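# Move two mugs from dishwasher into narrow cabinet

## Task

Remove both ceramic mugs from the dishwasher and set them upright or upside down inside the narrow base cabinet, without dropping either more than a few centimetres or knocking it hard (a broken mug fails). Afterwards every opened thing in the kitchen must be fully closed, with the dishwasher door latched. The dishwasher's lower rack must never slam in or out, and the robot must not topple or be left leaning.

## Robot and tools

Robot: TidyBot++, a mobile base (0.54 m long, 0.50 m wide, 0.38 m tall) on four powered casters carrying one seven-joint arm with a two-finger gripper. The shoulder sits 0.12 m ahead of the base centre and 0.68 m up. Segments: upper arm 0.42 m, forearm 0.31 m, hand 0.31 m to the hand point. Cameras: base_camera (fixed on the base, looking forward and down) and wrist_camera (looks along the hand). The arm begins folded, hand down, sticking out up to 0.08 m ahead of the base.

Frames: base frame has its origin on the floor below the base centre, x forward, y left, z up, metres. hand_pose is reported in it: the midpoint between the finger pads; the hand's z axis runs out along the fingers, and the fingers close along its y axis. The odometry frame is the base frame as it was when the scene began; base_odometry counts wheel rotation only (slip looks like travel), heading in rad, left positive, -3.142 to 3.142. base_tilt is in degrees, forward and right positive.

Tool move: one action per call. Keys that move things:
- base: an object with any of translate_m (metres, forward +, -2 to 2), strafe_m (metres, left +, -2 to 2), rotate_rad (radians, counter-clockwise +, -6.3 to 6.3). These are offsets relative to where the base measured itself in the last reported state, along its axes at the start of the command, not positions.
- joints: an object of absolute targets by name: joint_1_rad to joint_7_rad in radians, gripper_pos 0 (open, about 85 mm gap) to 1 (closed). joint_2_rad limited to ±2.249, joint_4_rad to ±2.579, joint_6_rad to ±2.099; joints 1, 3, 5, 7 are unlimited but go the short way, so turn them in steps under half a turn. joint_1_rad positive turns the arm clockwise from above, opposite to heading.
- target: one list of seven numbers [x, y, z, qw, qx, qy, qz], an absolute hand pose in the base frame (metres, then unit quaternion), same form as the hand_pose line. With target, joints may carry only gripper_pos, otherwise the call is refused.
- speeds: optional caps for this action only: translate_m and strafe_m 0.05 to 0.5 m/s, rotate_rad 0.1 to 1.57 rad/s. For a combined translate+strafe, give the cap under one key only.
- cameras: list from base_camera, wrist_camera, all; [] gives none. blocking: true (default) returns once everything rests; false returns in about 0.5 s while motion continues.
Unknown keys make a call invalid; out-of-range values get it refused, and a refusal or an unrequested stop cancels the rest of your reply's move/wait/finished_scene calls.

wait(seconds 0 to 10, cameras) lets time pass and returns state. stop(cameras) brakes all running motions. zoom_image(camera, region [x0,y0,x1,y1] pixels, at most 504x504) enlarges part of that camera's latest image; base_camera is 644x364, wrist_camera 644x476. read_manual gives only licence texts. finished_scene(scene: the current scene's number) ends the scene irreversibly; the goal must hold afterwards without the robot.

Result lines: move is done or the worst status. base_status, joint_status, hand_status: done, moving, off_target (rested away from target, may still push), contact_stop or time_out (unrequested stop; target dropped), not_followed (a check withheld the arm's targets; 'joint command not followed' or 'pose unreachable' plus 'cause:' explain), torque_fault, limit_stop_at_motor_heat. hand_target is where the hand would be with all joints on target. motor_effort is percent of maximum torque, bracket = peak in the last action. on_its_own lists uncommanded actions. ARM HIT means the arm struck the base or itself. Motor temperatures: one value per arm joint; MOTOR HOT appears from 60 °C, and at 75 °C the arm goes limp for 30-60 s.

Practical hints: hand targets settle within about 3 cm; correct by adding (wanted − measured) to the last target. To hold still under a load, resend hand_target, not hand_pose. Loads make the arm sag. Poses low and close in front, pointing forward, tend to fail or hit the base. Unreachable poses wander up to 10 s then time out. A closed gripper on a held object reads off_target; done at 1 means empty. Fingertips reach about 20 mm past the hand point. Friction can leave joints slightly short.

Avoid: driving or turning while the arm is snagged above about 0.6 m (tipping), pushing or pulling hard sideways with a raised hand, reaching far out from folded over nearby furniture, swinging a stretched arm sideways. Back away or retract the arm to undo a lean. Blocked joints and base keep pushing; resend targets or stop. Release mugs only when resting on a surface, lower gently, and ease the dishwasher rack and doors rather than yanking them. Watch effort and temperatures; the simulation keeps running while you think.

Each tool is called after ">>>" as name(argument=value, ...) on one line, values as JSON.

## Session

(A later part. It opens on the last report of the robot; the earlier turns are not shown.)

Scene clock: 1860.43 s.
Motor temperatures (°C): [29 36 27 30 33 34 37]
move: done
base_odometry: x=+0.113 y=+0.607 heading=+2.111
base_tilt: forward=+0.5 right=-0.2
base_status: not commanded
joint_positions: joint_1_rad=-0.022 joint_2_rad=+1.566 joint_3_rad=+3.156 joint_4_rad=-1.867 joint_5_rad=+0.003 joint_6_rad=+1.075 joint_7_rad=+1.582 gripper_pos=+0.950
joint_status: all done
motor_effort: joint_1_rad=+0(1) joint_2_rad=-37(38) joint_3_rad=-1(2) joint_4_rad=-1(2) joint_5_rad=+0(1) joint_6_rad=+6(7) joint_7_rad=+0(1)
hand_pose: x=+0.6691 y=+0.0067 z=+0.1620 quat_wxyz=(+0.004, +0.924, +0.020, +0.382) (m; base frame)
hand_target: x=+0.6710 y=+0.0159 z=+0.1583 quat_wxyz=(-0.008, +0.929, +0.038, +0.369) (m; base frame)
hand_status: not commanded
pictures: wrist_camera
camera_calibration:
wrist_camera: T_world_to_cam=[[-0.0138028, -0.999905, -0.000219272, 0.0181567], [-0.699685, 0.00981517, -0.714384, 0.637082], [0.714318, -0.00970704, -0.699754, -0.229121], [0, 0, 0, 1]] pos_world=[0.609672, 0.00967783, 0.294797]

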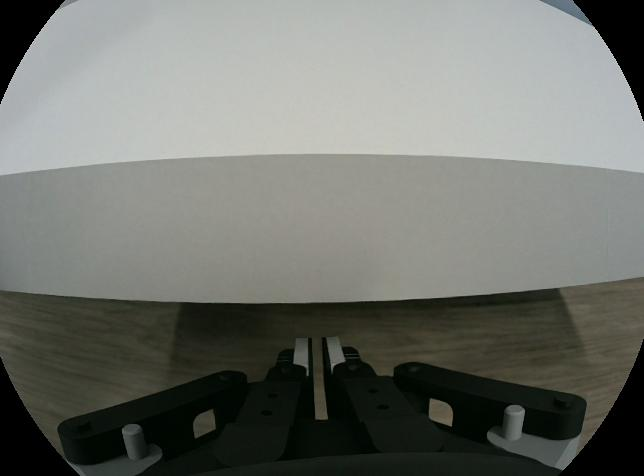

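>>> move(joints={"joint_2_rad": 1.435, "joint_4_rad": -1.99, "joint_6_rad": 1.02}, cameras=["wrist_camera", "base_camera"])

Scene clock: 1868.73 s.
Motor temperatures (°C): [29 36 27 30 33 34 37]
move: done
base_odometry: x=+0.113 y=+0.607 heading=+2.111
base_tilt: forward=+0.5 right=-0.1
base_status: not commanded
joint_positions: joint_1_rad=-0.022 joint_2_rad=+1.461 joint_3_rad=+3.156 joint_4_rad=-1.976 joint_5_rad=+0.003 joint_6_rad=+1.064 joint_7_rad=+1.582 gripper_pos=+0.950
joint_status: all done
motor_effort: joint_1_rad=+0(1) joint_2_rad=-39(40) joint_3_rad=-2(2) joint_4_rad=+0(2) joint_5_rad=+0(1) joint_6_rad=+7(11) joint_7_rad=+0(1)
hand_pose: x=+0.6624 y=+0.0064 z=+0.2036 quat_wxyz=(+0.004, +0.927, +0.019, +0.375) (m; base frame)
hand_target: x=+0.6566 y=+0.0154 z=+0.2061 quat_wxyz=(-0.008, +0.932, +0.037, +0.360) (m; base frame)
hand_status: not commanded
pictures: base_camera, wrist_camera
camera_calibration:
wrist_camera: T_world_to_cam=[[-0.0155715, -0.999879, 0.000190665, 0.0188331], [-0.709486, 0.0109147, -0.704635, 0.666571], [0.704548, -0.0111075, -0.70957, -0.186829], [0, 0, 0, 1]] pos_world=[0.604846, 0.00948016, 0.337118]

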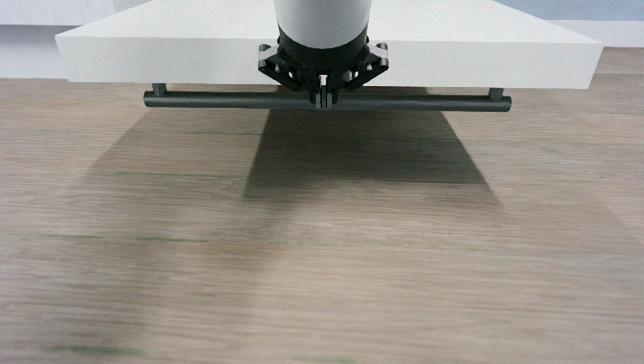

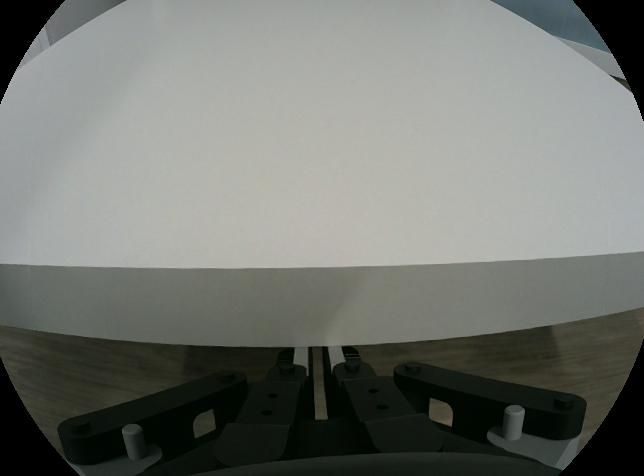

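>>> move(joints={"joint_2_rad": 1.51, "joint_4_rad": -1.845, "joint_6_rad": 0.97}, cameras=["wrist_camera"])

Scene clock: 1876.13 s.
Motor temperatures (°C): [29 36 27 30 33 34 37]
move: done
base_odometry: x=+0.113 y=+0.607 heading=+2.111
base_tilt: forward=+0.4 right=-0.2
base_status: not commanded
joint_positions: joint_1_rad=-0.022 joint_2_rad=+1.513 joint_3_rad=+3.156 joint_4_rad=-1.873 joint_5_rad=+0.003 joint_6_rad=+1.023 joint_7_rad=+1.582 gripper_pos=+0.950
joint_status: all done
motor_effort: joint_1_rad=+0(1) joint_2_rad=-38(40) joint_3_rad=-1(3) joint_4_rad=+1(5) joint_5_rad=+0(1) joint_6_rad=+7(8) joint_7_rad=+0(1)
hand_pose: x=+0.6816 y=+0.0068 z=+0.1794 quat_wxyz=(+0.004, +0.925, +0.019, +0.380) (m; base frame)
hand_target: x=+0.6856 y=+0.0156 z=+0.1735 quat_wxyz=(-0.007, +0.929, +0.039, +0.369) (m; base frame)
hand_status: not commanded
pictures: wrist_camera
camera_calibration:
wrist_camera: T_world_to_cam=[[-0.0146551, -0.999893, 0.000125589, 0.0189664], [-0.703048, 0.010215, -0.711069, 0.660014], [0.710992, -0.0105091, -0.703122, -0.223019], [0, 0, 0, 1]] pos_world=[0.622863, 0.0098786, 0.312504]

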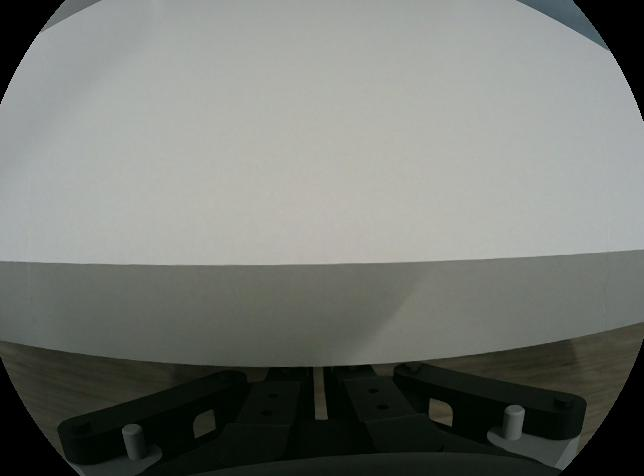

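>>> move(joints={"joint_2_rad": 1.42, "joint_4_rad": -1.95, "joint_6_rad": 0.95}, cameras=[])

>>> move(joints={"joint_2_rad": 1.335, "joint_4_rad": -2.02, "joint_6_rad": 0.94}, cameras=["wrist_camera", "base_camera"])

Scene clock: 1903.10 s.
Motor temperatures (°C): [29 36 27 29 33 34 37]
move: done
base_odometry: x=+0.113 y=+0.607 heading=+2.111
base_tilt: forward=+0.5 right=-0.1
base_status: not commanded
joint_positions: joint_1_rad=-0.022 joint_2_rad=+1.451 joint_3_rad=+3.156 joint_4_rad=-1.942 joint_5_rad=+0.003 joint_6_rad=+0.991 joint_7_rad=+1.582 gripper_pos=+0.950
joint_status: all done
motor_effort: joint_1_rad=+0(1) joint_2_rad=-40(42) joint_3_rad=-1(3) joint_4_rad=+1(2) joint_5_rad=+0(0) joint_6_rad=+8(10) joint_7_rad=+0(1)
hand_pose: x=+0.6682 y=+0.0063 z=+0.1974 quat_wxyz=(+0.004, +0.932, +0.019, +0.361) (m; base frame)
hand_target: x=+0.6690 y=+0.0148 z=+0.2048 quat_wxyz=(-0.006, +0.935, +0.038, +0.353) (m; base frame)
hand_status: not commanded
pictures: none
No camera images: "cameras" was empty.

Scene clock: 1904.00 s.
Motor temperatures (°C): [29 36 27 29 33 34 37]
move: off_target
base_odometry: x=+0.113 y=+0.607 heading=+2.111
base_tilt: forward=+0.5 right=-0.1
base_status: not commanded
joint_positions: joint_1_rad=-0.022 joint_2_rad=+1.378 joint_3_rad=+3.156 joint_4_rad=-2.023 joint_5_rad=+0.003 joint_6_rad=+0.966 joint_7_rad=+1.582 gripper_pos=+0.950
joint_status: joint_2_rad off_target (ended at +1.378, target +1.335); the others done
motor_effort: joint_1_rad=+0(1) joint_2_rad=-41(43) joint_3_rad=-1(2) joint_4_rad=+3(5) joint_5_rad=+0(1) joint_6_rad=+10(12) joint_7_rad=-1(1)
hand_pose: x=+0.6533 y=+0.0058 z=+0.2216 quat_wxyz=(+0.005, +0.938, +0.018, +0.346) (m; base frame)
hand_target: x=+0.6679 y=+0.0146 z=+0.2399 quat_wxyz=(-0.006, +0.934, +0.037, +0.355) (m; base frame)
hand_status: not commanded
pictures: base_camera, wrist_camera
camera_calibration:
wrist_camera: T_world_to_cam=[[-0.0174849, -0.999844, 0.0026533, 0.018893], [-0.752553, 0.0114131, -0.658433, 0.690671], [0.658299, -0.0135094, -0.752635, -0.127804], [0, 0, 0, 1]] pos_world=[0.60423, 0.00928079, 0.35852]

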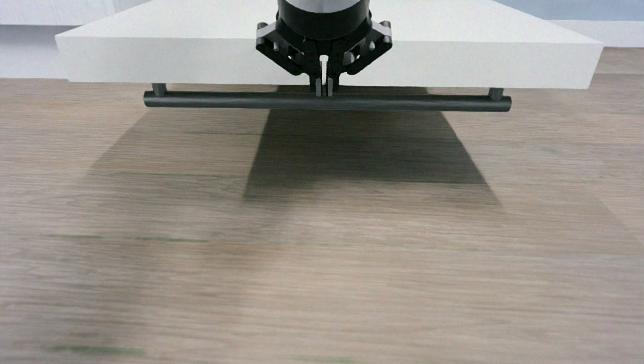

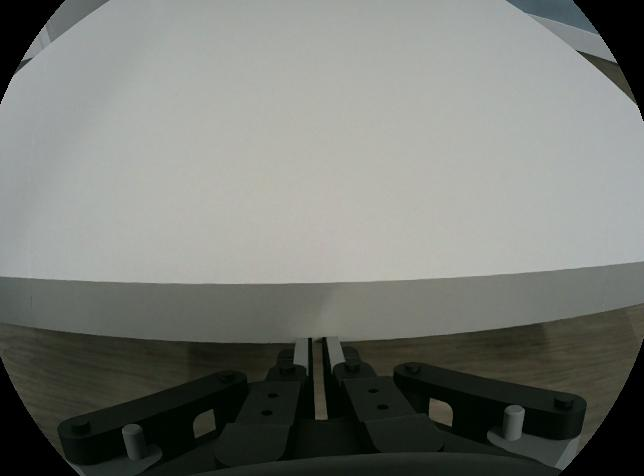

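>>> move(base={"translate_m": -0.13}, cameras=[])

>>> move(joints={"joint_2_rad": 1.935, "joint_4_rad": -1.575, "joint_6_rad": 1.76}, cameras=["wrist_camera", "base_camera"])

Scene clock: 1944.17 s.
Motor temperatures (°C): [29 36 27 29 33 33 37]
move: done
base_odometry: x=+0.180 y=+0.495 heading=+2.112
base_tilt: forward=+0.5 right=-0.1
base_status: done
joint_positions: joint_1_rad=-0.022 joint_2_rad=+1.341 joint_3_rad=+3.156 joint_4_rad=-2.020 joint_5_rad=+0.003 joint_6_rad=+0.966 joint_7_rad=+1.582 gripper_pos=+0.950
joint_status: not commanded
motor_effort: joint_1_rad=+0(2) joint_2_rad=-37(40) joint_3_rad=-1(2) joint_4_rad=+0(3) joint_5_rad=+0(1) joint_6_rad=+6(9) joint_7_rad=+1(1)
hand_pose: x=+0.6717 y=+0.0062 z=+0.2421 quat_wxyz=(+0.004, +0.931, +0.018, +0.365) (m; base frame)
hand_target: x=+0.6679 y=+0.0146 z=+0.2399 quat_wxyz=(-0.006, +0.934, +0.037, +0.355) (m; base frame)
hand_status: not commanded
pictures: none
No camera images: "cameras" was empty.

Scene clock: 1946.40 s.
Motor temperatures (°C): [29 36 27 29 33 33 37]
move: done
base_odometry: x=+0.180 y=+0.496 heading=+2.112
base_tilt: forward=+0.5 right=-0.1
base_status: not commanded
joint_positions: joint_1_rad=-0.022 joint_2_rad=+1.933 joint_3_rad=+3.156 joint_4_rad=-1.600 joint_5_rad=+0.003 joint_6_rad=+1.690 joint_7_rad=+1.582 gripper_pos=+0.950
joint_status: all done
motor_effort: joint_1_rad=+0(1) joint_2_rad=-34(38) joint_3_rad=-1(3) joint_4_rad=-1(2) joint_5_rad=+0(1) joint_6_rad=+8(10) joint_7_rad=+0(1)
hand_pose: x=+0.6924 y=+0.0108 z=+0.1584 quat_wxyz=(-0.001, +0.796, +0.020, +0.605) (m; base frame)
hand_target: x=+0.7044 y=+0.0236 z=+0.1829 quat_wxyz=(-0.020, +0.767, +0.033, +0.641) (m; base frame)
hand_status: not commanded
pictures: base_camera, wrist_camera
camera_calibration:
wrist_camera: T_world_to_cam=[[0.00335114, -0.999816, -0.0189068, 0.0136973], [-0.256807, 0.0174124, -0.966306, 0.383973], [0.966457, 0.00809363, -0.256702, -0.493191], [0, 0, 0, 1]] pos_world=[0.575209, 0.0110006, 0.244691]

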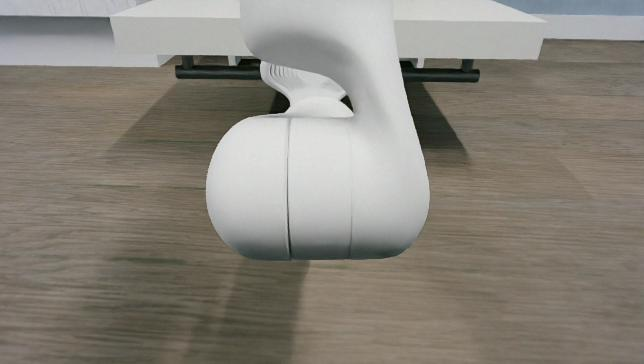

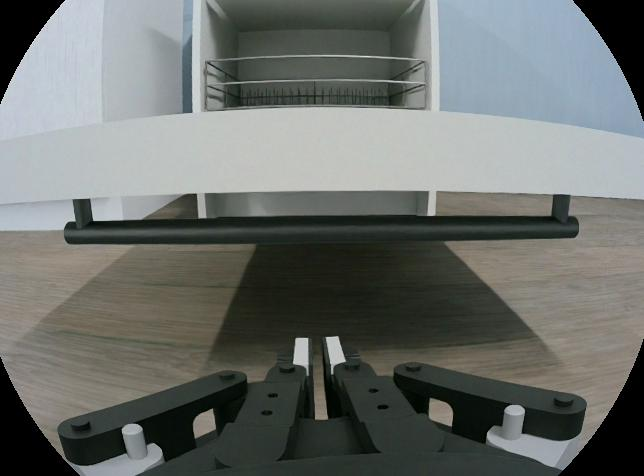

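>>> move(base={"translate_m": 0.13}, speeds={"translate_m": 0.2}, cameras=["wrist_camera"])

Scene clock: 1981.53 s.
Motor temperatures (°C): [29 36 27 29 33 34 37]
move: done
base_odometry: x=+0.113 y=+0.607 heading=+2.113
base_tilt: forward=+0.5 right=-0.1
base_status: done
joint_positions: joint_1_rad=-0.022 joint_2_rad=+1.938 joint_3_rad=+3.156 joint_4_rad=-1.592 joint_5_rad=+0.003 joint_6_rad=+1.694 joint_7_rad=+1.582 gripper_pos=+0.950
joint_status: not commanded
motor_effort: joint_1_rad=-1(2) joint_2_rad=-34(36) joint_3_rad=-2(3) joint_4_rad=-1(2) joint_5_rad=+0(1) joint_6_rad=+8(9) joint_7_rad=+1(1)
hand_pose: x=+0.6929 y=+0.0109 z=+0.1581 quat_wxyz=(-0.001, +0.794, +0.021, +0.607) (m; base frame)
hand_target: x=+0.7044 y=+0.0236 z=+0.1829 quat_wxyz=(-0.020, +0.767, +0.033, +0.641) (m; base frame)
hand_status: not commanded
pictures: wrist_camera
camera_calibration:
wrist_camera: T_world_to_cam=[[0.00381526, -0.999809, -0.0191775, 0.0135747], [-0.250315, 0.0176123, -0.968004, 0.37944], [0.968157, 0.00849361, -0.2502, -0.495889], [0, 0, 0, 1]] pos_world=[0.575026, 0.0111011, 0.243488]

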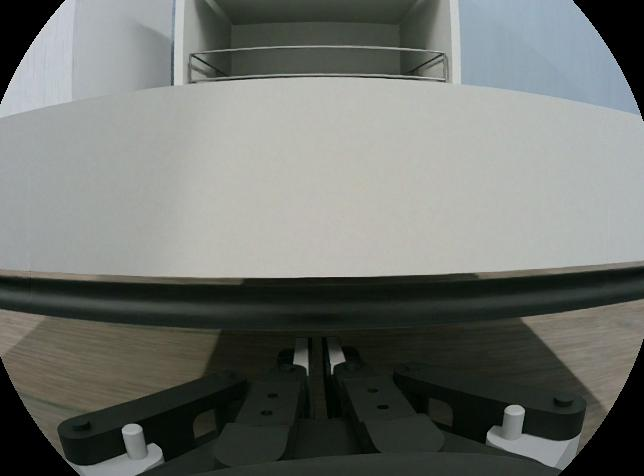

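>>> move(joints={"joint_2_rad": 1.86, "joint_4_rad": -1.7, "joint_6_rad": 1.79}, cameras=[])

>>> move(joints={"joint_2_rad": 1.77, "joint_4_rad": -1.81, "joint_6_rad": 1.8}, cameras=["wrist_camera"])

Scene clock: 1988.57 s.
Motor temperatures (°C): [29 36 27 29 33 34 37]
move: done
base_odometry: x=+0.113 y=+0.607 heading=+2.113
base_tilt: forward=+0.4 right=-0.1
base_status: not commanded
joint_positions: joint_1_rad=-0.022 joint_2_rad=+1.875 joint_3_rad=+3.156 joint_4_rad=-1.679 joint_5_rad=+0.003 joint_6_rad=+1.724 joint_7_rad=+1.582 gripper_pos=+0.950
joint_status: all done
motor_effort: joint_1_rad=-1(1) joint_2_rad=-37(38) joint_3_rad=-1(3) joint_4_rad=-1(1) joint_5_rad=+0(0) joint_6_rad=+11(12) joint_7_rad=+0(1)
hand_pose: x=+0.6954 y=+0.0108 z=+0.1879 quat_wxyz=(-0.001, +0.792, +0.020, +0.610) (m; base frame)
hand_target: x=+0.6989 y=+0.0229 z=+0.2127 quat_wxyz=(-0.020, +0.773, +0.031, +0.633) (m; base frame)
hand_status: not commanded
pictures: none
No camera images: "cameras" was empty.

Scene clock: 1989.50 s.
Motor temperatures (°C): [29 36 27 29 33 34 37]
move: off_target
base_odometry: x=+0.113 y=+0.607 heading=+2.113
base_tilt: forward=+0.5 right=-0.1
base_status: not commanded
joint_positions: joint_1_rad=-0.022 joint_2_rad=+1.822 joint_3_rad=+3.156 joint_4_rad=-1.794 joint_5_rad=+0.004 joint_6_rad=+1.725 joint_7_rad=+1.582 gripper_pos=+0.950
joint_status: joint_2_rad off_target (ended at +1.822, target +1.770); the others done
motor_effort: joint_1_rad=+0(1) joint_2_rad=-40(41) joint_3_rad=-2(2) joint_4_rad=-1(2) joint_5_rad=-1(1) joint_6_rad=+13(16) joint_7_rad=-1(1)
hand_pose: x=+0.6784 y=+0.0100 z=+0.1995 quat_wxyz=(+0.000, +0.811, +0.020, +0.585) (m; base frame)
hand_target: x=+0.7017 y=+0.0225 z=+0.2490 quat_wxyz=(-0.019, +0.777, +0.031, +0.629) (m; base frame)
hand_status: not commanded
pictures: wrist_camera
camera_calibration:
wrist_camera: T_world_to_cam=[[0.000414316, -0.999847, -0.0174625, 0.0153507], [-0.303459, 0.0165134, -0.952701, 0.44909], [0.952844, 0.00569389, -0.303406, -0.450565], [0, 0, 0, 1]] pos_world=[0.565593, 0.0104978, 0.291413]

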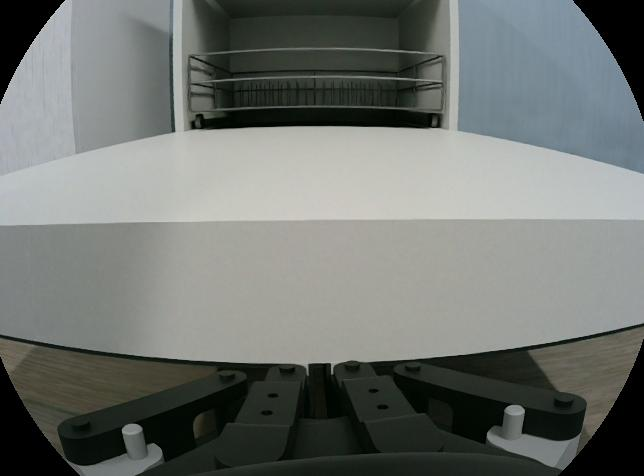

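>>> move(joints={"joint_2_rad": 1.68, "joint_4_rad": -1.81, "joint_6_rad": 1.85}, cameras=["wrist_camera"])

Scene clock: 2004.07 s.
Motor temperatures (°C): [29 36 27 29 33 34 37]
move: off_target
base_odometry: x=+0.113 y=+0.607 heading=+2.113
base_tilt: forward=+0.5 right=-0.1
base_status: not commanded
joint_positions: joint_1_rad=-0.022 joint_2_rad=+1.786 joint_3_rad=+3.156 joint_4_rad=-1.833 joint_5_rad=+0.004 joint_6_rad=+1.725 joint_7_rad=+1.582 gripper_pos=+0.950
joint_status: joint_2_rad off_target (ended at +1.786, target +1.680); joint_6_rad off_target (ended at +1.725, target +1.850); the others done
motor_effort: joint_1_rad=+0(1) joint_2_rad=-51(51) joint_3_rad=+0(2) joint_4_rad=+6(8) joint_5_rad=+0(1) joint_6_rad=+17(18) joint_7_rad=+0(1)
hand_pose: x=+0.6803 y=+0.0100 z=+0.2133 quat_wxyz=(+0.000, +0.812, +0.020, +0.584) (m; base frame)
hand_target: x=+0.7397 y=+0.0233 z=+0.3186 quat_wxyz=(-0.019, +0.731, +0.030, +0.682) (m; base frame)
hand_status: not commanded
pictures: wrist_camera
camera_calibration:
wrist_camera: T_world_to_cam=[[0.000248724, -0.999848, -0.0174329, 0.0157827], [-0.307281, 0.0165131, -0.951476, 0.465079], [0.951619, 0.00559346, -0.30723, -0.446478], [0, 0, 0, 1]] pos_world=[0.567783, 0.0105978, 0.305615]

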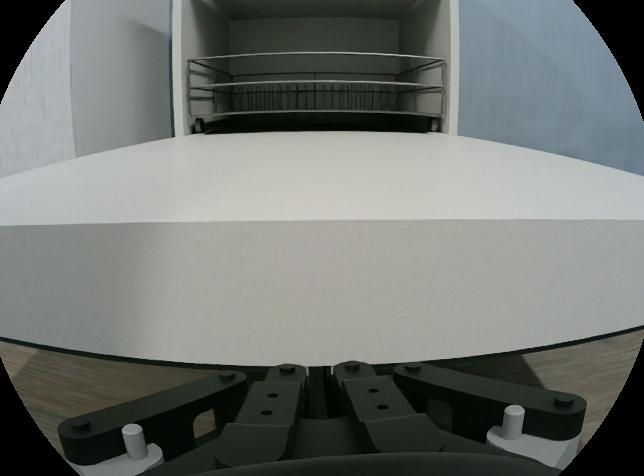

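>>> move(joints={"joint_2_rad": 1.615, "joint_4_rad": -1.86, "joint_6_rad": 1.85}, cameras=[])

>>> move(joints={"joint_2_rad": 1.53, "joint_4_rad": -1.93, "joint_6_rad": 1.83}, cameras=["wrist_camera", "base_camera"])

Scene clock: 2015.00 s.
Motor temperatures (°C): [29 36 27 29 33 34 37]
move: off_target
base_odometry: x=+0.113 y=+0.607 heading=+2.113
base_tilt: forward=+0.5 right=-0.1
base_status: not commanded
joint_positions: joint_1_rad=-0.022 joint_2_rad=+1.731 joint_3_rad=+3.156 joint_4_rad=-1.901 joint_5_rad=+0.005 joint_6_rad=+1.725 joint_7_rad=+1.582 gripper_pos=+0.950
joint_status: joint_2_rad off_target (ended at +1.731, target +1.615); joint_4_rad off_target (ended at -1.901, target -1.860); joint_6_rad off_target (ended at +1.725, target +1.850)
motor_effort: joint_1_rad=+1(1) joint_2_rad=-53(54) joint_3_rad=+1(1) joint_4_rad=+8(9) joint_5_rad=-1(1) joint_6_rad=+17(20) joint_7_rad=+1(1)
hand_pose: x=+0.6802 y=+0.0101 z=+0.2346 quat_wxyz=(+0.000, +0.815, +0.020, +0.579) (m; base frame)
hand_target: x=+0.7466 y=+0.0233 z=+0.3490 quat_wxyz=(-0.018, +0.726, +0.030, +0.687) (m; base frame)
hand_status: not commanded
pictures: none
No camera images: "cameras" was empty.

Scene clock: 2015.90 s.
Motor temperatures (°C): [29 36 27 29 33 34 37]
move: off_target
base_odometry: x=+0.113 y=+0.607 heading=+2.112
base_tilt: forward=+0.5 right=-0.1
base_status: not commanded
joint_positions: joint_1_rad=-0.022 joint_2_rad=+1.652 joint_3_rad=+3.156 joint_4_rad=-1.986 joint_5_rad=+0.006 joint_6_rad=+1.725 joint_7_rad=+1.582 gripper_pos=+0.950
joint_status: joint_2_rad off_target (ended at +1.652, target +1.530); joint_4_rad off_target (ended at -1.986, target -1.930); joint_6_rad off_target (ended at +1.725, target +1.830)
motor_effort: joint_1_rad=+1(1) joint_2_rad=-55(57) joint_3_rad=+0(1) joint_4_rad=+11(12) joint_5_rad=-2(2) joint_6_rad=+18(20) joint_7_rad=+1(1)
hand_pose: x=+0.6816 y=+0.0102 z=+0.2664 quat_wxyz=(+0.000, +0.817, +0.020, +0.576) (m; base frame)
hand_target: x=+0.7511 y=+0.0231 z=+0.3816 quat_wxyz=(-0.018, +0.727, +0.030, +0.685) (m; base frame)
hand_status: not commanded
pictures: base_camera, wrist_camera
camera_calibration:
wrist_camera: T_world_to_cam=[[-0.000646821, -0.999846, -0.0175558, 0.0175005], [-0.324968, 0.0168131, -0.945575, 0.52651], [0.945725, 0.00509345, -0.324929, -0.422669], [0, 0, 0, 1]] pos_world=[0.570839, 0.0107984, 0.360825]

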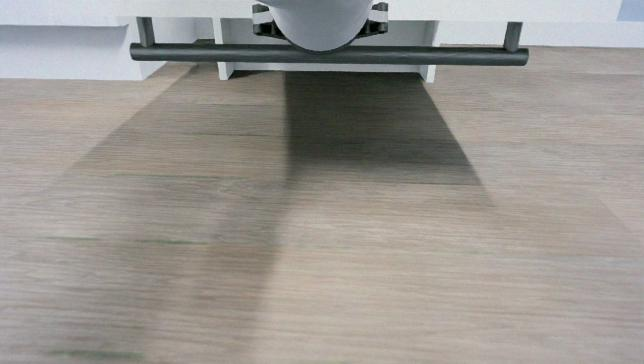

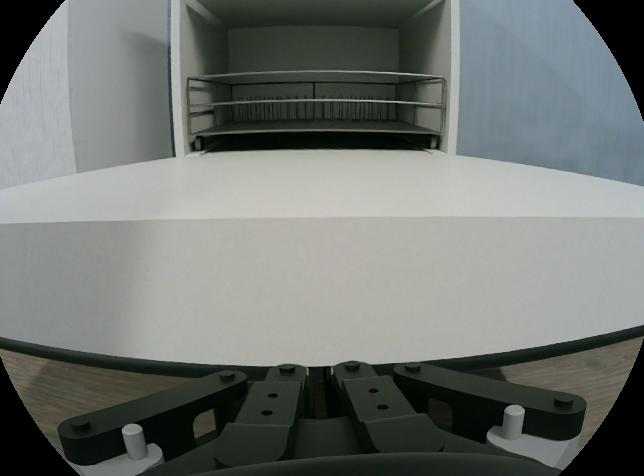

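>>> move(joints={"joint_2_rad": 1.435, "joint_4_rad": -1.98, "joint_6_rad": 1.77}, cameras=[])

>>> move(joints={"joint_2_rad": 1.335, "joint_4_rad": -2.035, "joint_6_rad": 1.70}, cameras=["wrist_camera"])

Scene clock: 2030.20 s.
Motor temperatures (°C): [29 37 27 29 33 34 37]
move: off_target
base_odometry: x=+0.113 y=+0.607 heading=+2.112
base_tilt: forward=+0.5 right=-0.1
base_status: not commanded
joint_positions: joint_1_rad=-0.022 joint_2_rad=+1.570 joint_3_rad=+3.156 joint_4_rad=-2.061 joint_5_rad=+0.007 joint_6_rad=+1.715 joint_7_rad=+1.582 gripper_pos=+0.950
joint_status: joint_2_rad off_target (ended at +1.570, target +1.435); joint_4_rad off_target (ended at -2.061, target -1.980); the others done
motor_effort: joint_1_rad=+1(2) joint_2_rad=-57(59) joint_3_rad=+0(1) joint_4_rad=+15(16) joint_5_rad=-2(2) joint_6_rad=+18(21) joint_7_rad=+0(1)
hand_pose: x=+0.6849 y=+0.0103 z=+0.2993 quat_wxyz=(+0.000, +0.818, +0.019, +0.575) (m; base frame)
hand_target: x=+0.7608 y=+0.0229 z=+0.4127 quat_wxyz=(-0.016, +0.732, +0.030, +0.680) (m; base frame)
hand_status: not commanded
pictures: none
No camera images: "cameras" was empty.

Scene clock: 2031.20 s.
Motor temperatures (°C): [29 37 27 29 33 34 37]
move: off_target
base_odometry: x=+0.113 y=+0.607 heading=+2.112
base_tilt: forward=+0.5 right=-0.2
base_status: not commanded
joint_positions: joint_1_rad=-0.022 joint_2_rad=+1.464 joint_3_rad=+3.156 joint_4_rad=-2.133 joint_5_rad=+0.008 joint_6_rad=+1.662 joint_7_rad=+1.582 gripper_pos=+0.950
joint_status: joint_2_rad off_target (ended at +1.464, target +1.335); joint_4_rad off_target (ended at -2.133, target -2.035); the others done
motor_effort: joint_1_rad=+2(2) joint_2_rad=-57(61) joint_3_rad=+0(1) joint_4_rad=+18(19) joint_5_rad=-1(2) joint_6_rad=+18(21) joint_7_rad=+1(1)
hand_pose: x=+0.6897 y=+0.0104 z=+0.3330 quat_wxyz=(+0.000, +0.823, +0.019, +0.567) (m; base frame)
hand_target: x=+0.7661 y=+0.0227 z=+0.4427 quat_wxyz=(-0.015, +0.741, +0.031, +0.671) (m; base frame)
hand_status: not commanded
pictures: wrist_camera
camera_calibration:
wrist_camera: T_world_to_cam=[[-0.00213688, -0.999842, -0.0176614, 0.0200306], [-0.345325, 0.0173128, -0.938323, 0.603762], [0.938481, 0.00409384, -0.345308, -0.396865], [0, 0, 0, 1]] pos_world=[0.580987, 0.0111994, 0.429837]

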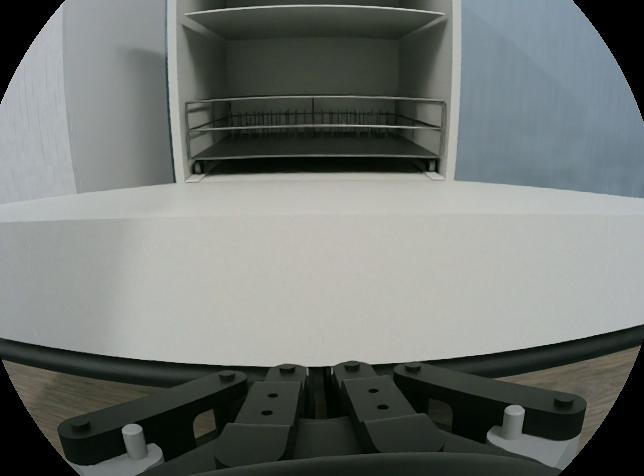

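>>> move(joints={"joint_2_rad": 1.19, "joint_4_rad": -2.06, "joint_6_rad": 1.52}, cameras=[])

>>> move(joints={"joint_2_rad": 1.04, "joint_4_rad": -2.08, "joint_6_rad": 1.34}, cameras=["wrist_camera"])

Scene clock: 2039.00 s.
Motor temperatures (°C): [29 37 27 29 33 34 37]
move: off_target
base_odometry: x=+0.113 y=+0.606 heading=+2.112
base_tilt: forward=+0.4 right=-0.2
base_status: not commanded
joint_positions: joint_1_rad=-0.022 joint_2_rad=+1.320 joint_3_rad=+3.156 joint_4_rad=-2.188 joint_5_rad=+0.011 joint_6_rad=+1.479 joint_7_rad=+1.582 gripper_pos=+0.950
joint_status: joint_2_rad off_target (ended at +1.320, target +1.190); joint_4_rad off_target (ended at -2.188, target -2.060); the others done
motor_effort: joint_1_rad=+2(2) joint_2_rad=-56(61) joint_3_rad=+2(2) joint_4_rad=+25(25) joint_5_rad=-2(2) joint_6_rad=+21(23) joint_7_rad=+0(1)
hand_pose: x=+0.6930 y=+0.0107 z=+0.3548 quat_wxyz=(+0.000, +0.849, +0.020, +0.528) (m; base frame)
hand_target: x=+0.7824 y=+0.0221 z=+0.4759 quat_wxyz=(-0.012, +0.761, +0.032, +0.648) (m; base frame)
hand_status: not commanded
pictures: none
No camera images: "cameras" was empty.

Scene clock: 2040.23 s.
Motor temperatures (°C): [29 37 27 29 33 34 37]
move: off_target
base_odometry: x=+0.113 y=+0.606 heading=+2.112
base_tilt: forward=+0.5 right=-0.1
base_status: not commanded
joint_positions: joint_1_rad=-0.022 joint_2_rad=+1.136 joint_3_rad=+3.156 joint_4_rad=-2.227 joint_5_rad=+0.013 joint_6_rad=+1.297 joint_7_rad=+1.582 gripper_pos=+0.950
joint_status: joint_2_rad off_target (ended at +1.136, target +1.040); joint_4_rad off_target (ended at -2.227, target -2.080); the others done
motor_effort: joint_1_rad=+1(3) joint_2_rad=-51(60) joint_3_rad=+0(2) joint_4_rad=+30(31) joint_5_rad=+0(3) joint_6_rad=+20(23) joint_7_rad=+0(1)
hand_pose: x=+0.7055 y=+0.0109 z=+0.4044 quat_wxyz=(+0.000, +0.859, +0.020, +0.512) (m; base frame)
hand_target: x=+0.7927 y=+0.0211 z=+0.5155 quat_wxyz=(-0.009, +0.777, +0.034, +0.629) (m; base frame)
hand_status: not commanded
pictures: wrist_camera
camera_calibration:
wrist_camera: T_world_to_cam=[[-0.00471411, -0.999889, -0.0141419, 0.0221434], [-0.464429, 0.0147135, -0.885488, 0.738786], [0.885598, 0.00239363, -0.464447, -0.301567], [0, 0, 0, 1]] pos_world=[0.610285, 0.0119926, 0.514437]

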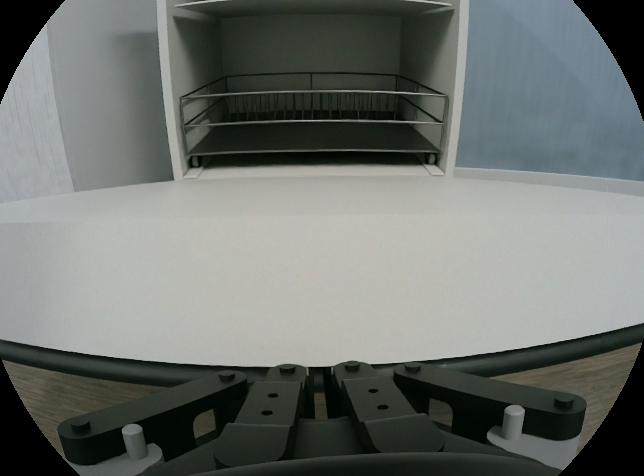

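>>> move(joints={"joint_2_rad": 0.87, "joint_4_rad": -2.0, "joint_6_rad": 1.05}, cameras=[])

>>> move(joints={"joint_2_rad": 0.69, "joint_4_rad": -1.93, "joint_6_rad": 0.75}, cameras=["wrist_camera"])

Scene clock: 2049.37 s.
Motor temperatures (°C): [29 37 27 29 33 34 37]
move: off_target
base_odometry: x=+0.113 y=+0.606 heading=+2.112
base_tilt: forward=+0.5 right=-0.2
base_status: not commanded
joint_positions: joint_1_rad=-0.022 joint_2_rad=+0.923 joint_3_rad=+3.156 joint_4_rad=-2.205 joint_5_rad=+0.015 joint_6_rad=+1.006 joint_7_rad=+1.582 gripper_pos=+0.950
joint_status: joint_2_rad off_target (ended at +0.923, target +0.870); joint_4_rad off_target (ended at -2.205, target -2.000); the others done
motor_effort: joint_1_rad=+0(4) joint_2_rad=-42(54) joint_3_rad=-1(4) joint_4_rad=+36(36) joint_5_rad=+0(2) joint_6_rad=+19(24) joint_7_rad=+0(1)
hand_pose: x=+0.7242 y=+0.0108 z=+0.4584 quat_wxyz=(+0.001, +0.872, +0.020, +0.488) (m; base frame)
hand_target: x=+0.8263 y=+0.0191 z=+0.5731 quat_wxyz=(-0.003, +0.789, +0.035, +0.613) (m; base frame)
hand_status: not commanded
pictures: none
No camera images: "cameras" was empty.

Scene clock: 2050.80 s.
Motor temperatures (°C): [29 37 27 29 33 34 37]
move: off_target
base_odometry: x=+0.113 y=+0.607 heading=+2.112
base_tilt: forward=+0.5 right=-0.2
base_status: not commanded
joint_positions: joint_1_rad=-0.022 joint_2_rad=+0.726 joint_3_rad=+3.156 joint_4_rad=-1.971 joint_5_rad=+0.016 joint_6_rad=+0.734 joint_7_rad=+1.582 gripper_pos=+0.950
joint_status: joint_4_rad off_target (ended at -1.971, target -1.930); the others done
motor_effort: joint_1_rad=-1(4) joint_2_rad=-43(47) joint_3_rad=-2(4) joint_4_rad=+17(38) joint_5_rad=+0(2) joint_6_rad=+12(23) joint_7_rad=+0(1)
hand_pose: x=+0.8214 y=+0.0116 z=+0.5941 quat_wxyz=(+0.003, +0.831, +0.020, +0.556) (m; base frame)
hand_target: x=+0.8408 y=+0.0157 z=+0.6416 quat_wxyz=(+0.004, +0.804, +0.036, +0.594) (m; base frame)
hand_status: not commanded
pictures: wrist_camera
camera_calibration:
wrist_camera: T_world_to_cam=[[-0.00524938, -0.999916, -0.0118098, 0.0252334], [-0.370033, 0.012914, -0.928929, 0.908878], [0.929004, -0.000506298, -0.370069, -0.407833], [0, 0, 0, 1]] pos_world=[0.715325, 0.0132876, 0.693655]

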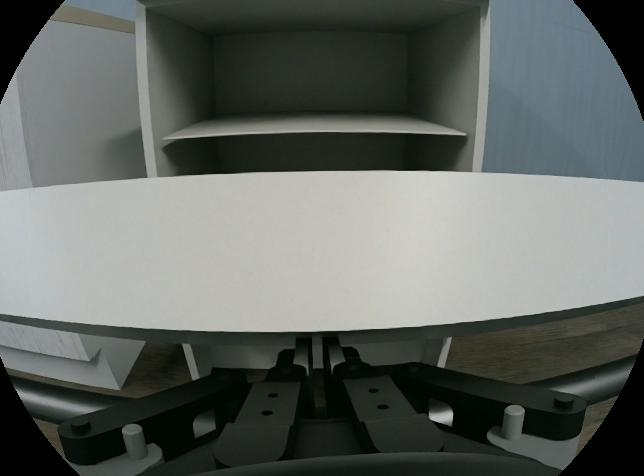

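>>> move(joints={"joint_2_rad": 0.65, "joint_4_rad": -1.73, "joint_6_rad": 0.43}, cameras=["wrist_camera"])

Scene clock: 2073.70 s.
Motor temperatures (°C): [29 37 27 29 33 34 37]
move: off_target
base_odometry: x=+0.113 y=+0.607 heading=+2.112
base_tilt: forward=+0.4 right=-0.2
base_status: not commanded
joint_positions: joint_1_rad=-0.022 joint_2_rad=+0.716 joint_3_rad=+3.156 joint_4_rad=-1.820 joint_5_rad=+0.016 joint_6_rad=+0.426 joint_7_rad=+1.582 gripper_pos=+0.950
joint_status: joint_2_rad off_target (ended at +0.716, target +0.650); joint_4_rad off_target (ended at -1.820, target -1.730); the others done
motor_effort: joint_1_rad=+0(1) joint_2_rad=-48(49) joint_3_rad=-1(2) joint_4_rad=+25(25) joint_5_rad=+0(1) joint_6_rad=+15(17) joint_7_rad=+0(1)
hand_pose: x=+0.8416 y=+0.0104 z=+0.5814 quat_wxyz=(+0.005, +0.869, +0.020, +0.494) (m; base frame)
hand_target: x=+0.8797 y=+0.0118 z=+0.6737 quat_wxyz=(+0.011, +0.827, +0.035, +0.561) (m; base frame)
hand_status: not commanded
pictures: wrist_camera
camera_calibration:
wrist_camera: T_world_to_cam=[[-0.0104035, -0.999934, -0.00496141, 0.0242421], [-0.501891, 0.00951307, -0.864879, 0.97831], [0.864868, -0.00650768, -0.501957, -0.300545], [0, 0, 0, 1]] pos_world=[0.751189, 0.0129779, 0.695379]

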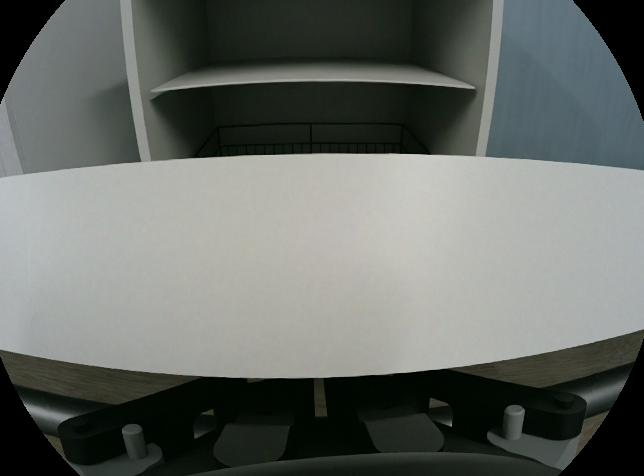

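>>> move(joints={"joint_2_rad": 0.61, "joint_4_rad": -1.56, "joint_6_rad": 0.2}, cameras=["wrist_camera"])

Scene clock: 2087.00 s.
Motor temperatures (°C): [29 37 27 30 33 34 37]
move: off_target
base_odometry: x=+0.113 y=+0.607 heading=+2.112
base_tilt: forward=+0.5 right=-0.2
base_status: not commanded
joint_positions: joint_1_rad=-0.022 joint_2_rad=+0.691 joint_3_rad=+3.156 joint_4_rad=-1.639 joint_5_rad=+0.016 joint_6_rad=+0.201 joint_7_rad=+1.582 gripper_pos=+0.950
joint_status: joint_2_rad off_target (ended at +0.691, target +0.610); joint_4_rad off_target (ended at -1.639, target -1.560); the others done
motor_effort: joint_1_rad=+0(2) joint_2_rad=-53(54) joint_3_rad=-1(3) joint_4_rad=+25(29) joint_5_rad=+0(1) joint_6_rad=+15(18) joint_7_rad=+0(1)
hand_pose: x=+0.8793 y=+0.0101 z=+0.6244 quat_wxyz=(+0.006, +0.874, +0.019, +0.485) (m; base frame)
hand_target: x=+0.9065 y=+0.0088 z=+0.7282 quat_wxyz=(+0.016, +0.833, +0.033, +0.553) (m; base frame)
hand_status: not commanded
pictures: wrist_camera
camera_calibration:
wrist_camera: T_world_to_cam=[[-0.0131993, -0.999911, -0.00205634, 0.0251398], [-0.519621, 0.00861624, -0.854354, 1.04351], [0.854295, -0.0102084, -0.519688, -0.291096], [0, 0, 0, 1]] pos_world=[0.791243, 0.0131748, 0.7403]

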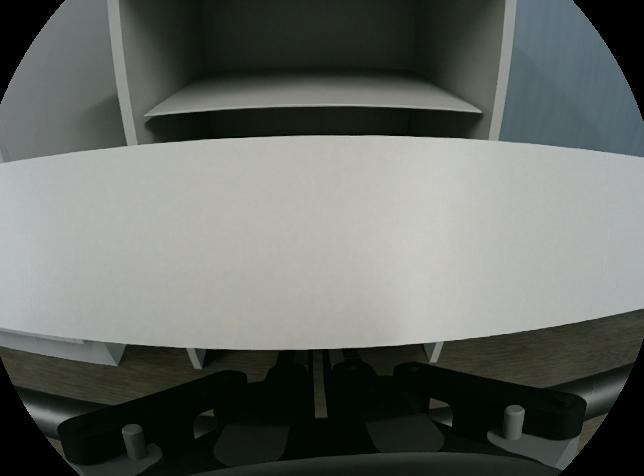

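>>> move(base={"translate_m": 0.025}, speeds={"translate_m": 0.1}, joints={"joint_2_rad": 0.57, "joint_4_rad": -1.45, "joint_6_rad": 0.0}, cameras=["wrist_camera"])

Scene clock: 2117.10 s.
Motor temperatures (°C): [29 38 27 30 33 34 37]
move: off_target
base_odometry: x=+0.100 y=+0.628 heading=+2.113
base_tilt: forward=+0.5 right=-0.1
base_status: done
joint_positions: joint_1_rad=-0.022 joint_2_rad=+0.644 joint_3_rad=+3.156 joint_4_rad=-1.528 joint_5_rad=+0.016 joint_6_rad=+0.004 joint_7_rad=+1.582 gripper_pos=+0.950
joint_status: joint_2_rad off_target (ended at +0.644, target +0.570); joint_4_rad off_target (ended at -1.528, target -1.450); the others done
motor_effort: joint_1_rad=+0(2) joint_2_rad=-52(56) joint_3_rad=+0(3) joint_4_rad=+26(30) joint_5_rad=+0(1) joint_6_rad=+15(18) joint_7_rad=+1(1)
hand_pose: x=+0.8884 y=+0.0093 z=+0.6651 quat_wxyz=(+0.008, +0.884, +0.019, +0.468) (m; base frame)
hand_target: x=+0.9098 y=+0.0057 z=+0.7643 quat_wxyz=(+0.020, +0.846, +0.031, +0.532) (m; base frame)
hand_status: not commanded
pictures: wrist_camera
camera_calibration:
wrist_camera: T_world_to_cam=[[-0.0163245, -0.999867, 0.000360629, 0.0257302], [-0.552059, 0.00871255, -0.833759, 1.09814], [0.833645, -0.0138098, -0.552128, -0.23787], [0, 0, 0, 1]] pos_world=[0.80496, 0.0128742, 0.784242]

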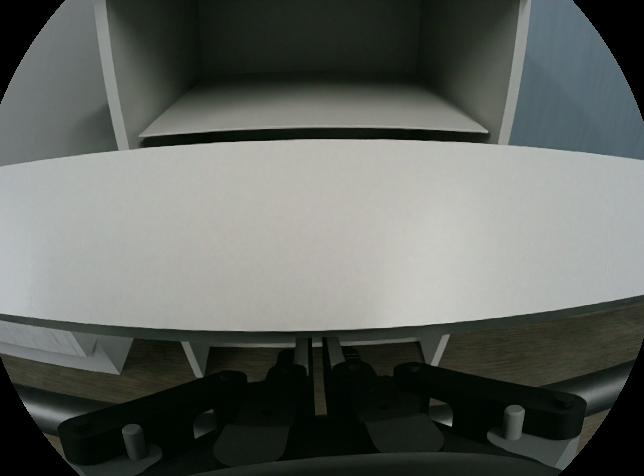

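>>> move(base={"translate_m": 0.025}, speeds={"translate_m": 0.1}, joints={"joint_2_rad": 0.53, "joint_4_rad": -1.35, "joint_6_rad": -0.18}, cameras=[])

>>> move(base={"translate_m": 0.04}, speeds={"translate_m": 0.1}, joints={"joint_2_rad": 0.522, "joint_4_rad": -1.24, "joint_6_rad": -0.34}, cameras=["wrist_camera"])

Scene clock: 2125.47 s.
Motor temperatures (°C): [29 38 27 30 33 34 37]
move: off_target
base_odometry: x=+0.087 y=+0.650 heading=+2.114
base_tilt: forward=+0.5 right=-0.1
base_status: done
joint_positions: joint_1_rad=-0.021 joint_2_rad=+0.598 joint_3_rad=+3.156 joint_4_rad=-1.429 joint_5_rad=+0.016 joint_6_rad=-0.177 joint_7_rad=+1.582 gripper_pos=+0.950
joint_status: joint_2_rad off_target (ended at +0.598, target +0.530); joint_4_rad off_target (ended at -1.429, target -1.350); the others done
motor_effort: joint_1_rad=-1(4) joint_2_rad=-50(55) joint_3_rad=-1(4) joint_4_rad=+28(30) joint_5_rad=+0(1) joint_6_rad=+14(17) joint_7_rad=-1(1)
hand_pose: x=+0.8891 y=+0.0077 z=+0.7071 quat_wxyz=(+0.009, +0.892, +0.017, +0.452) (m; base frame)
hand_target: x=+0.9061 y=+0.0029 z=+0.8029 quat_wxyz=(+0.023, +0.857, +0.028, +0.514) (m; base frame)
hand_status: not commanded
pictures: none
No camera images: "cameras" was empty.

Scene clock: 2126.57 s.
Motor temperatures (°C): [29 38 27 30 33 34 37]
move: off_target
base_odometry: x=+0.066 y=+0.684 heading=+2.115
base_tilt: forward=+0.5 right=-0.1
base_status: done
joint_positions: joint_1_rad=-0.020 joint_2_rad=+0.573 joint_3_rad=+3.156 joint_4_rad=-1.310 joint_5_rad=+0.016 joint_6_rad=-0.331 joint_7_rad=+1.582 gripper_pos=+0.950
joint_status: joint_2_rad off_target (ended at +0.573, target +0.522); joint_4_rad off_target (ended at -1.310, target -1.240); the others done
motor_effort: joint_1_rad=+0(4) joint_2_rad=-48(52) joint_3_rad=-1(4) joint_4_rad=+27(31) joint_5_rad=+0(1) joint_6_rad=+14(18) joint_7_rad=+1(1)
hand_pose: x=+0.8956 y=+0.0066 z=+0.7518 quat_wxyz=(+0.010, +0.894, +0.016, +0.447) (m; base frame)
hand_target: x=+0.9060 y=+0.0007 z=+0.8292 quat_wxyz=(+0.025, +0.867, +0.026, +0.496) (m; base frame)
hand_status: not commanded
pictures: wrist_camera
camera_calibration:
wrist_camera: T_world_to_cam=[[-0.0236633, -0.999714, 0.00339789, 0.0274518], [-0.589769, 0.0112153, -0.807494, 1.18842], [0.807225, -0.0211119, -0.589866, -0.143849], [0, 0, 0, 1]] pos_world=[0.817661, 0.0110785, 0.874697]

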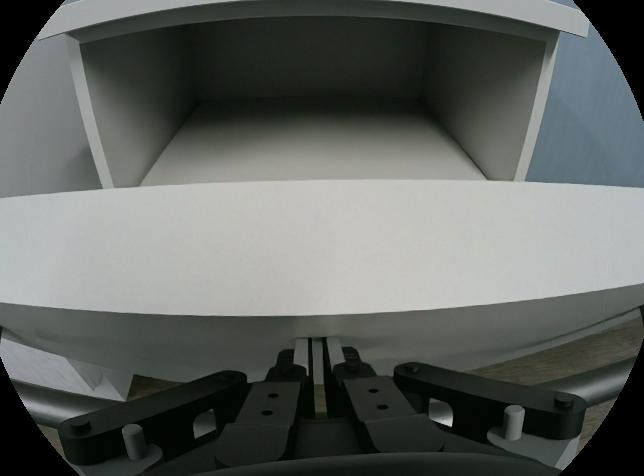

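>>> move(base={"translate_m": 0.045}, speeds={"translate_m": 0.12}, joints={"joint_2_rad": 0.524, "joint_4_rad": -1.17, "joint_6_rad": -0.435}, cameras=["wrist_camera"])

Scene clock: 2155.17 s.
Motor temperatures (°C): [29 38 27 31 33 34 37]
move: off_target
base_odometry: x=+0.043 y=+0.722 heading=+2.116
base_tilt: forward=+0.4 right=-0.2
base_status: done
joint_positions: joint_1_rad=-0.020 joint_2_rad=+0.561 joint_3_rad=+3.157 joint_4_rad=-1.232 joint_5_rad=+0.016 joint_6_rad=-0.437 joint_7_rad=+1.582 gripper_pos=+0.950
joint_status: joint_4_rad off_target (ended at -1.232, target -1.170); the others done
motor_effort: joint_1_rad=+0(4) joint_2_rad=-47(49) joint_3_rad=-1(4) joint_4_rad=+27(30) joint_5_rad=+1(1) joint_6_rad=+13(17) joint_7_rad=+0(1)
hand_pose: x=+0.8957 y=+0.0057 z=+0.7781 quat_wxyz=(+0.011, +0.898, +0.015, +0.440) (m; base frame)
hand_target: x=+0.9057 y=-0.0005 z=+0.8427 quat_wxyz=(+0.026, +0.874, +0.024, +0.485) (m; base frame)
hand_status: not commanded
pictures: wrist_camera
camera_calibration:
wrist_camera: T_world_to_cam=[[-0.0261258, -0.999649, 0.00441221, 0.0279124], [-0.602165, 0.0122141, -0.798278, 1.21362], [0.797944, -0.0235125, -0.602273, -0.110531], [0, 0, 0, 1]] pos_world=[0.819729, 0.0104803, 0.902117]

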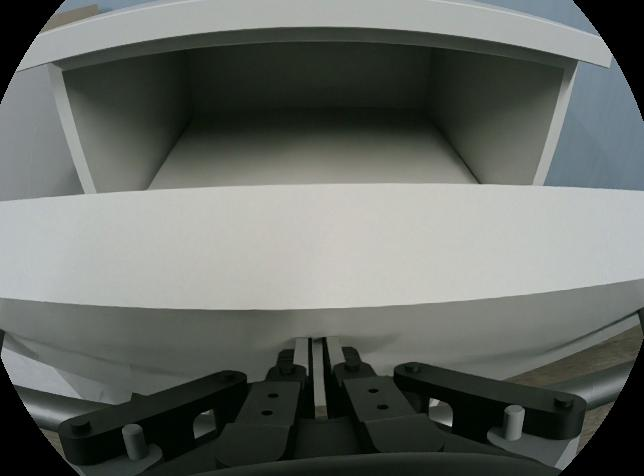

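>>> move(base={"translate_m": 0.0375}, speeds={"translate_m": 0.12}, joints={"joint_2_rad": 0.512, "joint_4_rad": -1.205, "joint_6_rad": -0.32}, cameras=[])

>>> move(base={"translate_m": 0.0375}, speeds={"translate_m": 0.12}, joints={"joint_2_rad": 0.5, "joint_4_rad": -1.24, "joint_6_rad": -0.22}, cameras=["wrist_camera"])

Scene clock: 2182.77 s.
Motor temperatures (°C): [29 38 27 31 33 34 37]
move: done
base_odometry: x=+0.023 y=+0.754 heading=+2.117
base_tilt: forward=+0.5 right=-0.1
base_status: done
joint_positions: joint_1_rad=-0.019 joint_2_rad=+0.544 joint_3_rad=+3.157 joint_4_rad=-1.243 joint_5_rad=+0.016 joint_6_rad=-0.396 joint_7_rad=+1.582 gripper_pos=+0.950
joint_status: all done
motor_effort: joint_1_rad=+0(4) joint_2_rad=-45(49) joint_3_rad=-2(4) joint_4_rad=+26(30) joint_5_rad=+0(1) joint_6_rad=+13(17) joint_7_rad=+0(1)
hand_pose: x=+0.8988 y=+0.0053 z=+0.7958 quat_wxyz=(+0.011, +0.887, +0.015, +0.461) (m; base frame)
hand_target: x=+0.9144 y=+0.0012 z=+0.8630 quat_wxyz=(+0.025, +0.851, +0.025, +0.524) (m; base frame)
hand_status: not commanded
pictures: none
No camera images: "cameras" was empty.

Scene clock: 2183.67 s.
Motor temperatures (°C): [29 38 27 31 33 34 37]
move: off_target
base_odometry: x=+0.003 y=+0.786 heading=+2.118
base_tilt: forward=+0.5 right=-0.2
base_status: done
joint_positions: joint_1_rad=-0.019 joint_2_rad=+0.530 joint_3_rad=+3.157 joint_4_rad=-1.273 joint_5_rad=+0.016 joint_6_rad=-0.322 joint_7_rad=+1.582 gripper_pos=+0.950
joint_status: joint_6_rad off_target (ended at -0.322, target -0.220); the others done
motor_effort: joint_1_rad=-1(5) joint_2_rad=-45(47) joint_3_rad=-1(5) joint_4_rad=+27(29) joint_5_rad=+1(1) joint_6_rad=+13(17) joint_7_rad=+0(1)
hand_pose: x=+0.9024 y=+0.0049 z=+0.8091 quat_wxyz=(+0.011, +0.873, +0.015, +0.487) (m; base frame)
hand_target: x=+0.9188 y=+0.0028 z=+0.8800 quat_wxyz=(+0.024, +0.830, +0.026, +0.557) (m; base frame)
hand_status: not commanded
pictures: wrist_camera
camera_calibration:
wrist_camera: T_world_to_cam=[[-0.0258604, -0.999665, 0.000480515, 0.0300815], [-0.515141, 0.0129143, -0.857008, 1.21143], [0.856715, -0.0224101, -0.515303, -0.220634], [0, 0, 0, 1]] pos_world=[0.813854, 0.0094823, 0.924495]

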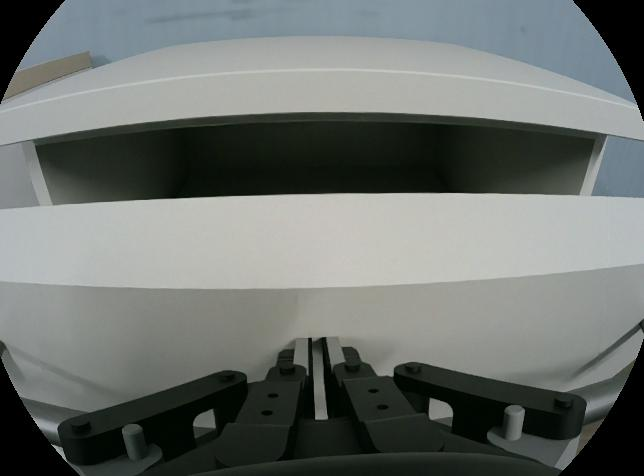

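>>> move(base={"translate_m": 0.035}, speeds={"translate_m": 0.12}, joints={"joint_2_rad": 0.5, "joint_4_rad": -1.32, "joint_6_rad": -0.1}, cameras=[])

>>> move(base={"translate_m": 0.035}, speeds={"translate_m": 0.12}, joints={"joint_2_rad": 0.495, "joint_4_rad": -1.4, "joint_6_rad": 0.03}, cameras=["wrist_camera"])

Scene clock: 2194.83 s.
Motor temperatures (°C): [29 38 27 31 33 34 37]
move: off_target
base_odometry: x=-0.015 y=+0.816 heading=+2.119
base_tilt: forward=+0.5 right=-0.1
base_status: done
joint_positions: joint_1_rad=-0.018 joint_2_rad=+0.521 joint_3_rad=+3.157 joint_4_rad=-1.328 joint_5_rad=+0.016 joint_6_rad=-0.199 joint_7_rad=+1.582 gripper_pos=+0.950
joint_status: joint_6_rad off_target (ended at -0.199, target -0.100); the others done
motor_effort: joint_1_rad=-1(4) joint_2_rad=-43(46) joint_3_rad=-1(5) joint_4_rad=+25(28) joint_5_rad=+0(1) joint_6_rad=+12(16) joint_7_rad=+0(1)
hand_pose: x=+0.9075 y=+0.0049 z=+0.8178 quat_wxyz=(+0.011, +0.854, +0.015, +0.520) (m; base frame)
hand_target: x=+0.9181 y=+0.0045 z=+0.8670 quat_wxyz=(+0.022, +0.819, +0.028, +0.573) (m; base frame)
hand_status: not commanded
pictures: none
No camera images: "cameras" was empty.

Scene clock: 2196.00 s.
Motor temperatures (°C): [29 38 27 31 33 34 37]
move: done
base_odometry: x=-0.033 y=+0.846 heading=+2.119
base_tilt: forward=+0.5 right=-0.1
base_status: done
joint_positions: joint_1_rad=-0.018 joint_2_rad=+0.508 joint_3_rad=+3.158 joint_4_rad=-1.402 joint_5_rad=+0.016 joint_6_rad=-0.063 joint_7_rad=+1.582 gripper_pos=+0.950
joint_status: all done
motor_effort: joint_1_rad=-2(5) joint_2_rad=-41(43) joint_3_rad=-2(5) joint_4_rad=+24(27) joint_5_rad=+0(1) joint_6_rad=+12(14) joint_7_rad=+0(1)
hand_pose: x=+0.9066 y=+0.0048 z=+0.8223 quat_wxyz=(+0.010, +0.834, +0.015, +0.551) (m; base frame)
hand_target: x=+0.9149 y=+0.0064 z=+0.8616 quat_wxyz=(+0.020, +0.803, +0.030, +0.595) (m; base frame)
hand_status: not commanded
pictures: wrist_camera
camera_calibration:
wrist_camera: T_world_to_cam=[[-0.0222569, -0.99974, -0.00490045, 0.0312506], [-0.380882, 0.0130113, -0.924532, 1.15877], [0.924356, -0.0187107, -0.381073, -0.389187], [0, 0, 0, 1]] pos_world=[0.801797, 0.00888343, 0.923163]

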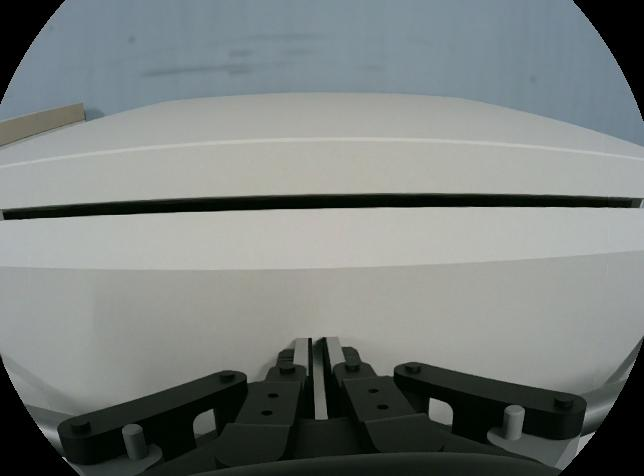

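>>> move(base={"translate_m": 0.035}, speeds={"translate_m": 0.12}, joints={"joint_2_rad": 0.505, "joint_4_rad": -1.485, "joint_6_rad": 0.17}, cameras=["wrist_camera"])

Scene clock: 2204.63 s.
Motor temperatures (°C): [29 38 27 31 33 34 37]
move: done
base_odometry: x=-0.051 y=+0.876 heading=+2.120
base_tilt: forward=+0.5 right=-0.2
base_status: done
joint_positions: joint_1_rad=-0.017 joint_2_rad=+0.506 joint_3_rad=+3.158 joint_4_rad=-1.478 joint_5_rad=+0.016 joint_6_rad=+0.088 joint_7_rad=+1.582 gripper_pos=+0.950
joint_status: all done
motor_effort: joint_1_rad=-2(5) joint_2_rad=-40(41) joint_3_rad=-2(5) joint_4_rad=+22(26) joint_5_rad=+0(1) joint_6_rad=+10(12) joint_7_rad=+1(1)
hand_pose: x=+0.9059 y=+0.0048 z=+0.8244 quat_wxyz=(+0.010, +0.812, +0.015, +0.583) (m; base frame)
hand_target: x=+0.9115 y=+0.0085 z=+0.8452 quat_wxyz=(+0.018, +0.789, +0.031, +0.613) (m; base frame)
hand_status: not commanded
pictures: wrist_camera
camera_calibration:
wrist_camera: T_world_to_cam=[[-0.0199927, -0.999772, -0.00753431, 0.0313533], [-0.307147, 0.0133131, -0.951569, 1.11592], [0.951452, -0.0167103, -0.307343, -0.473071], [0, 0, 0, 1]] pos_world=[0.793482, 0.00858464, 0.916715]

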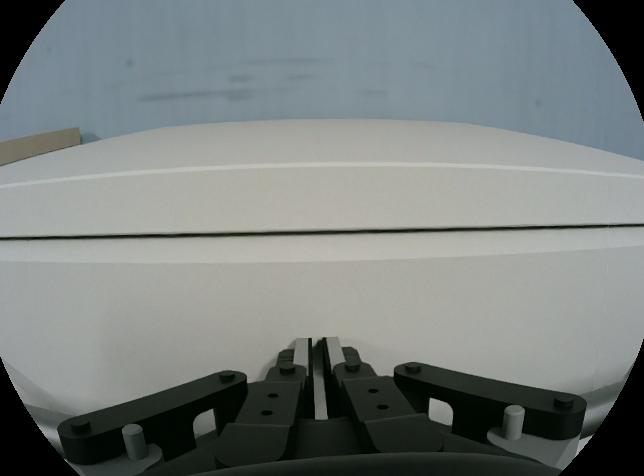

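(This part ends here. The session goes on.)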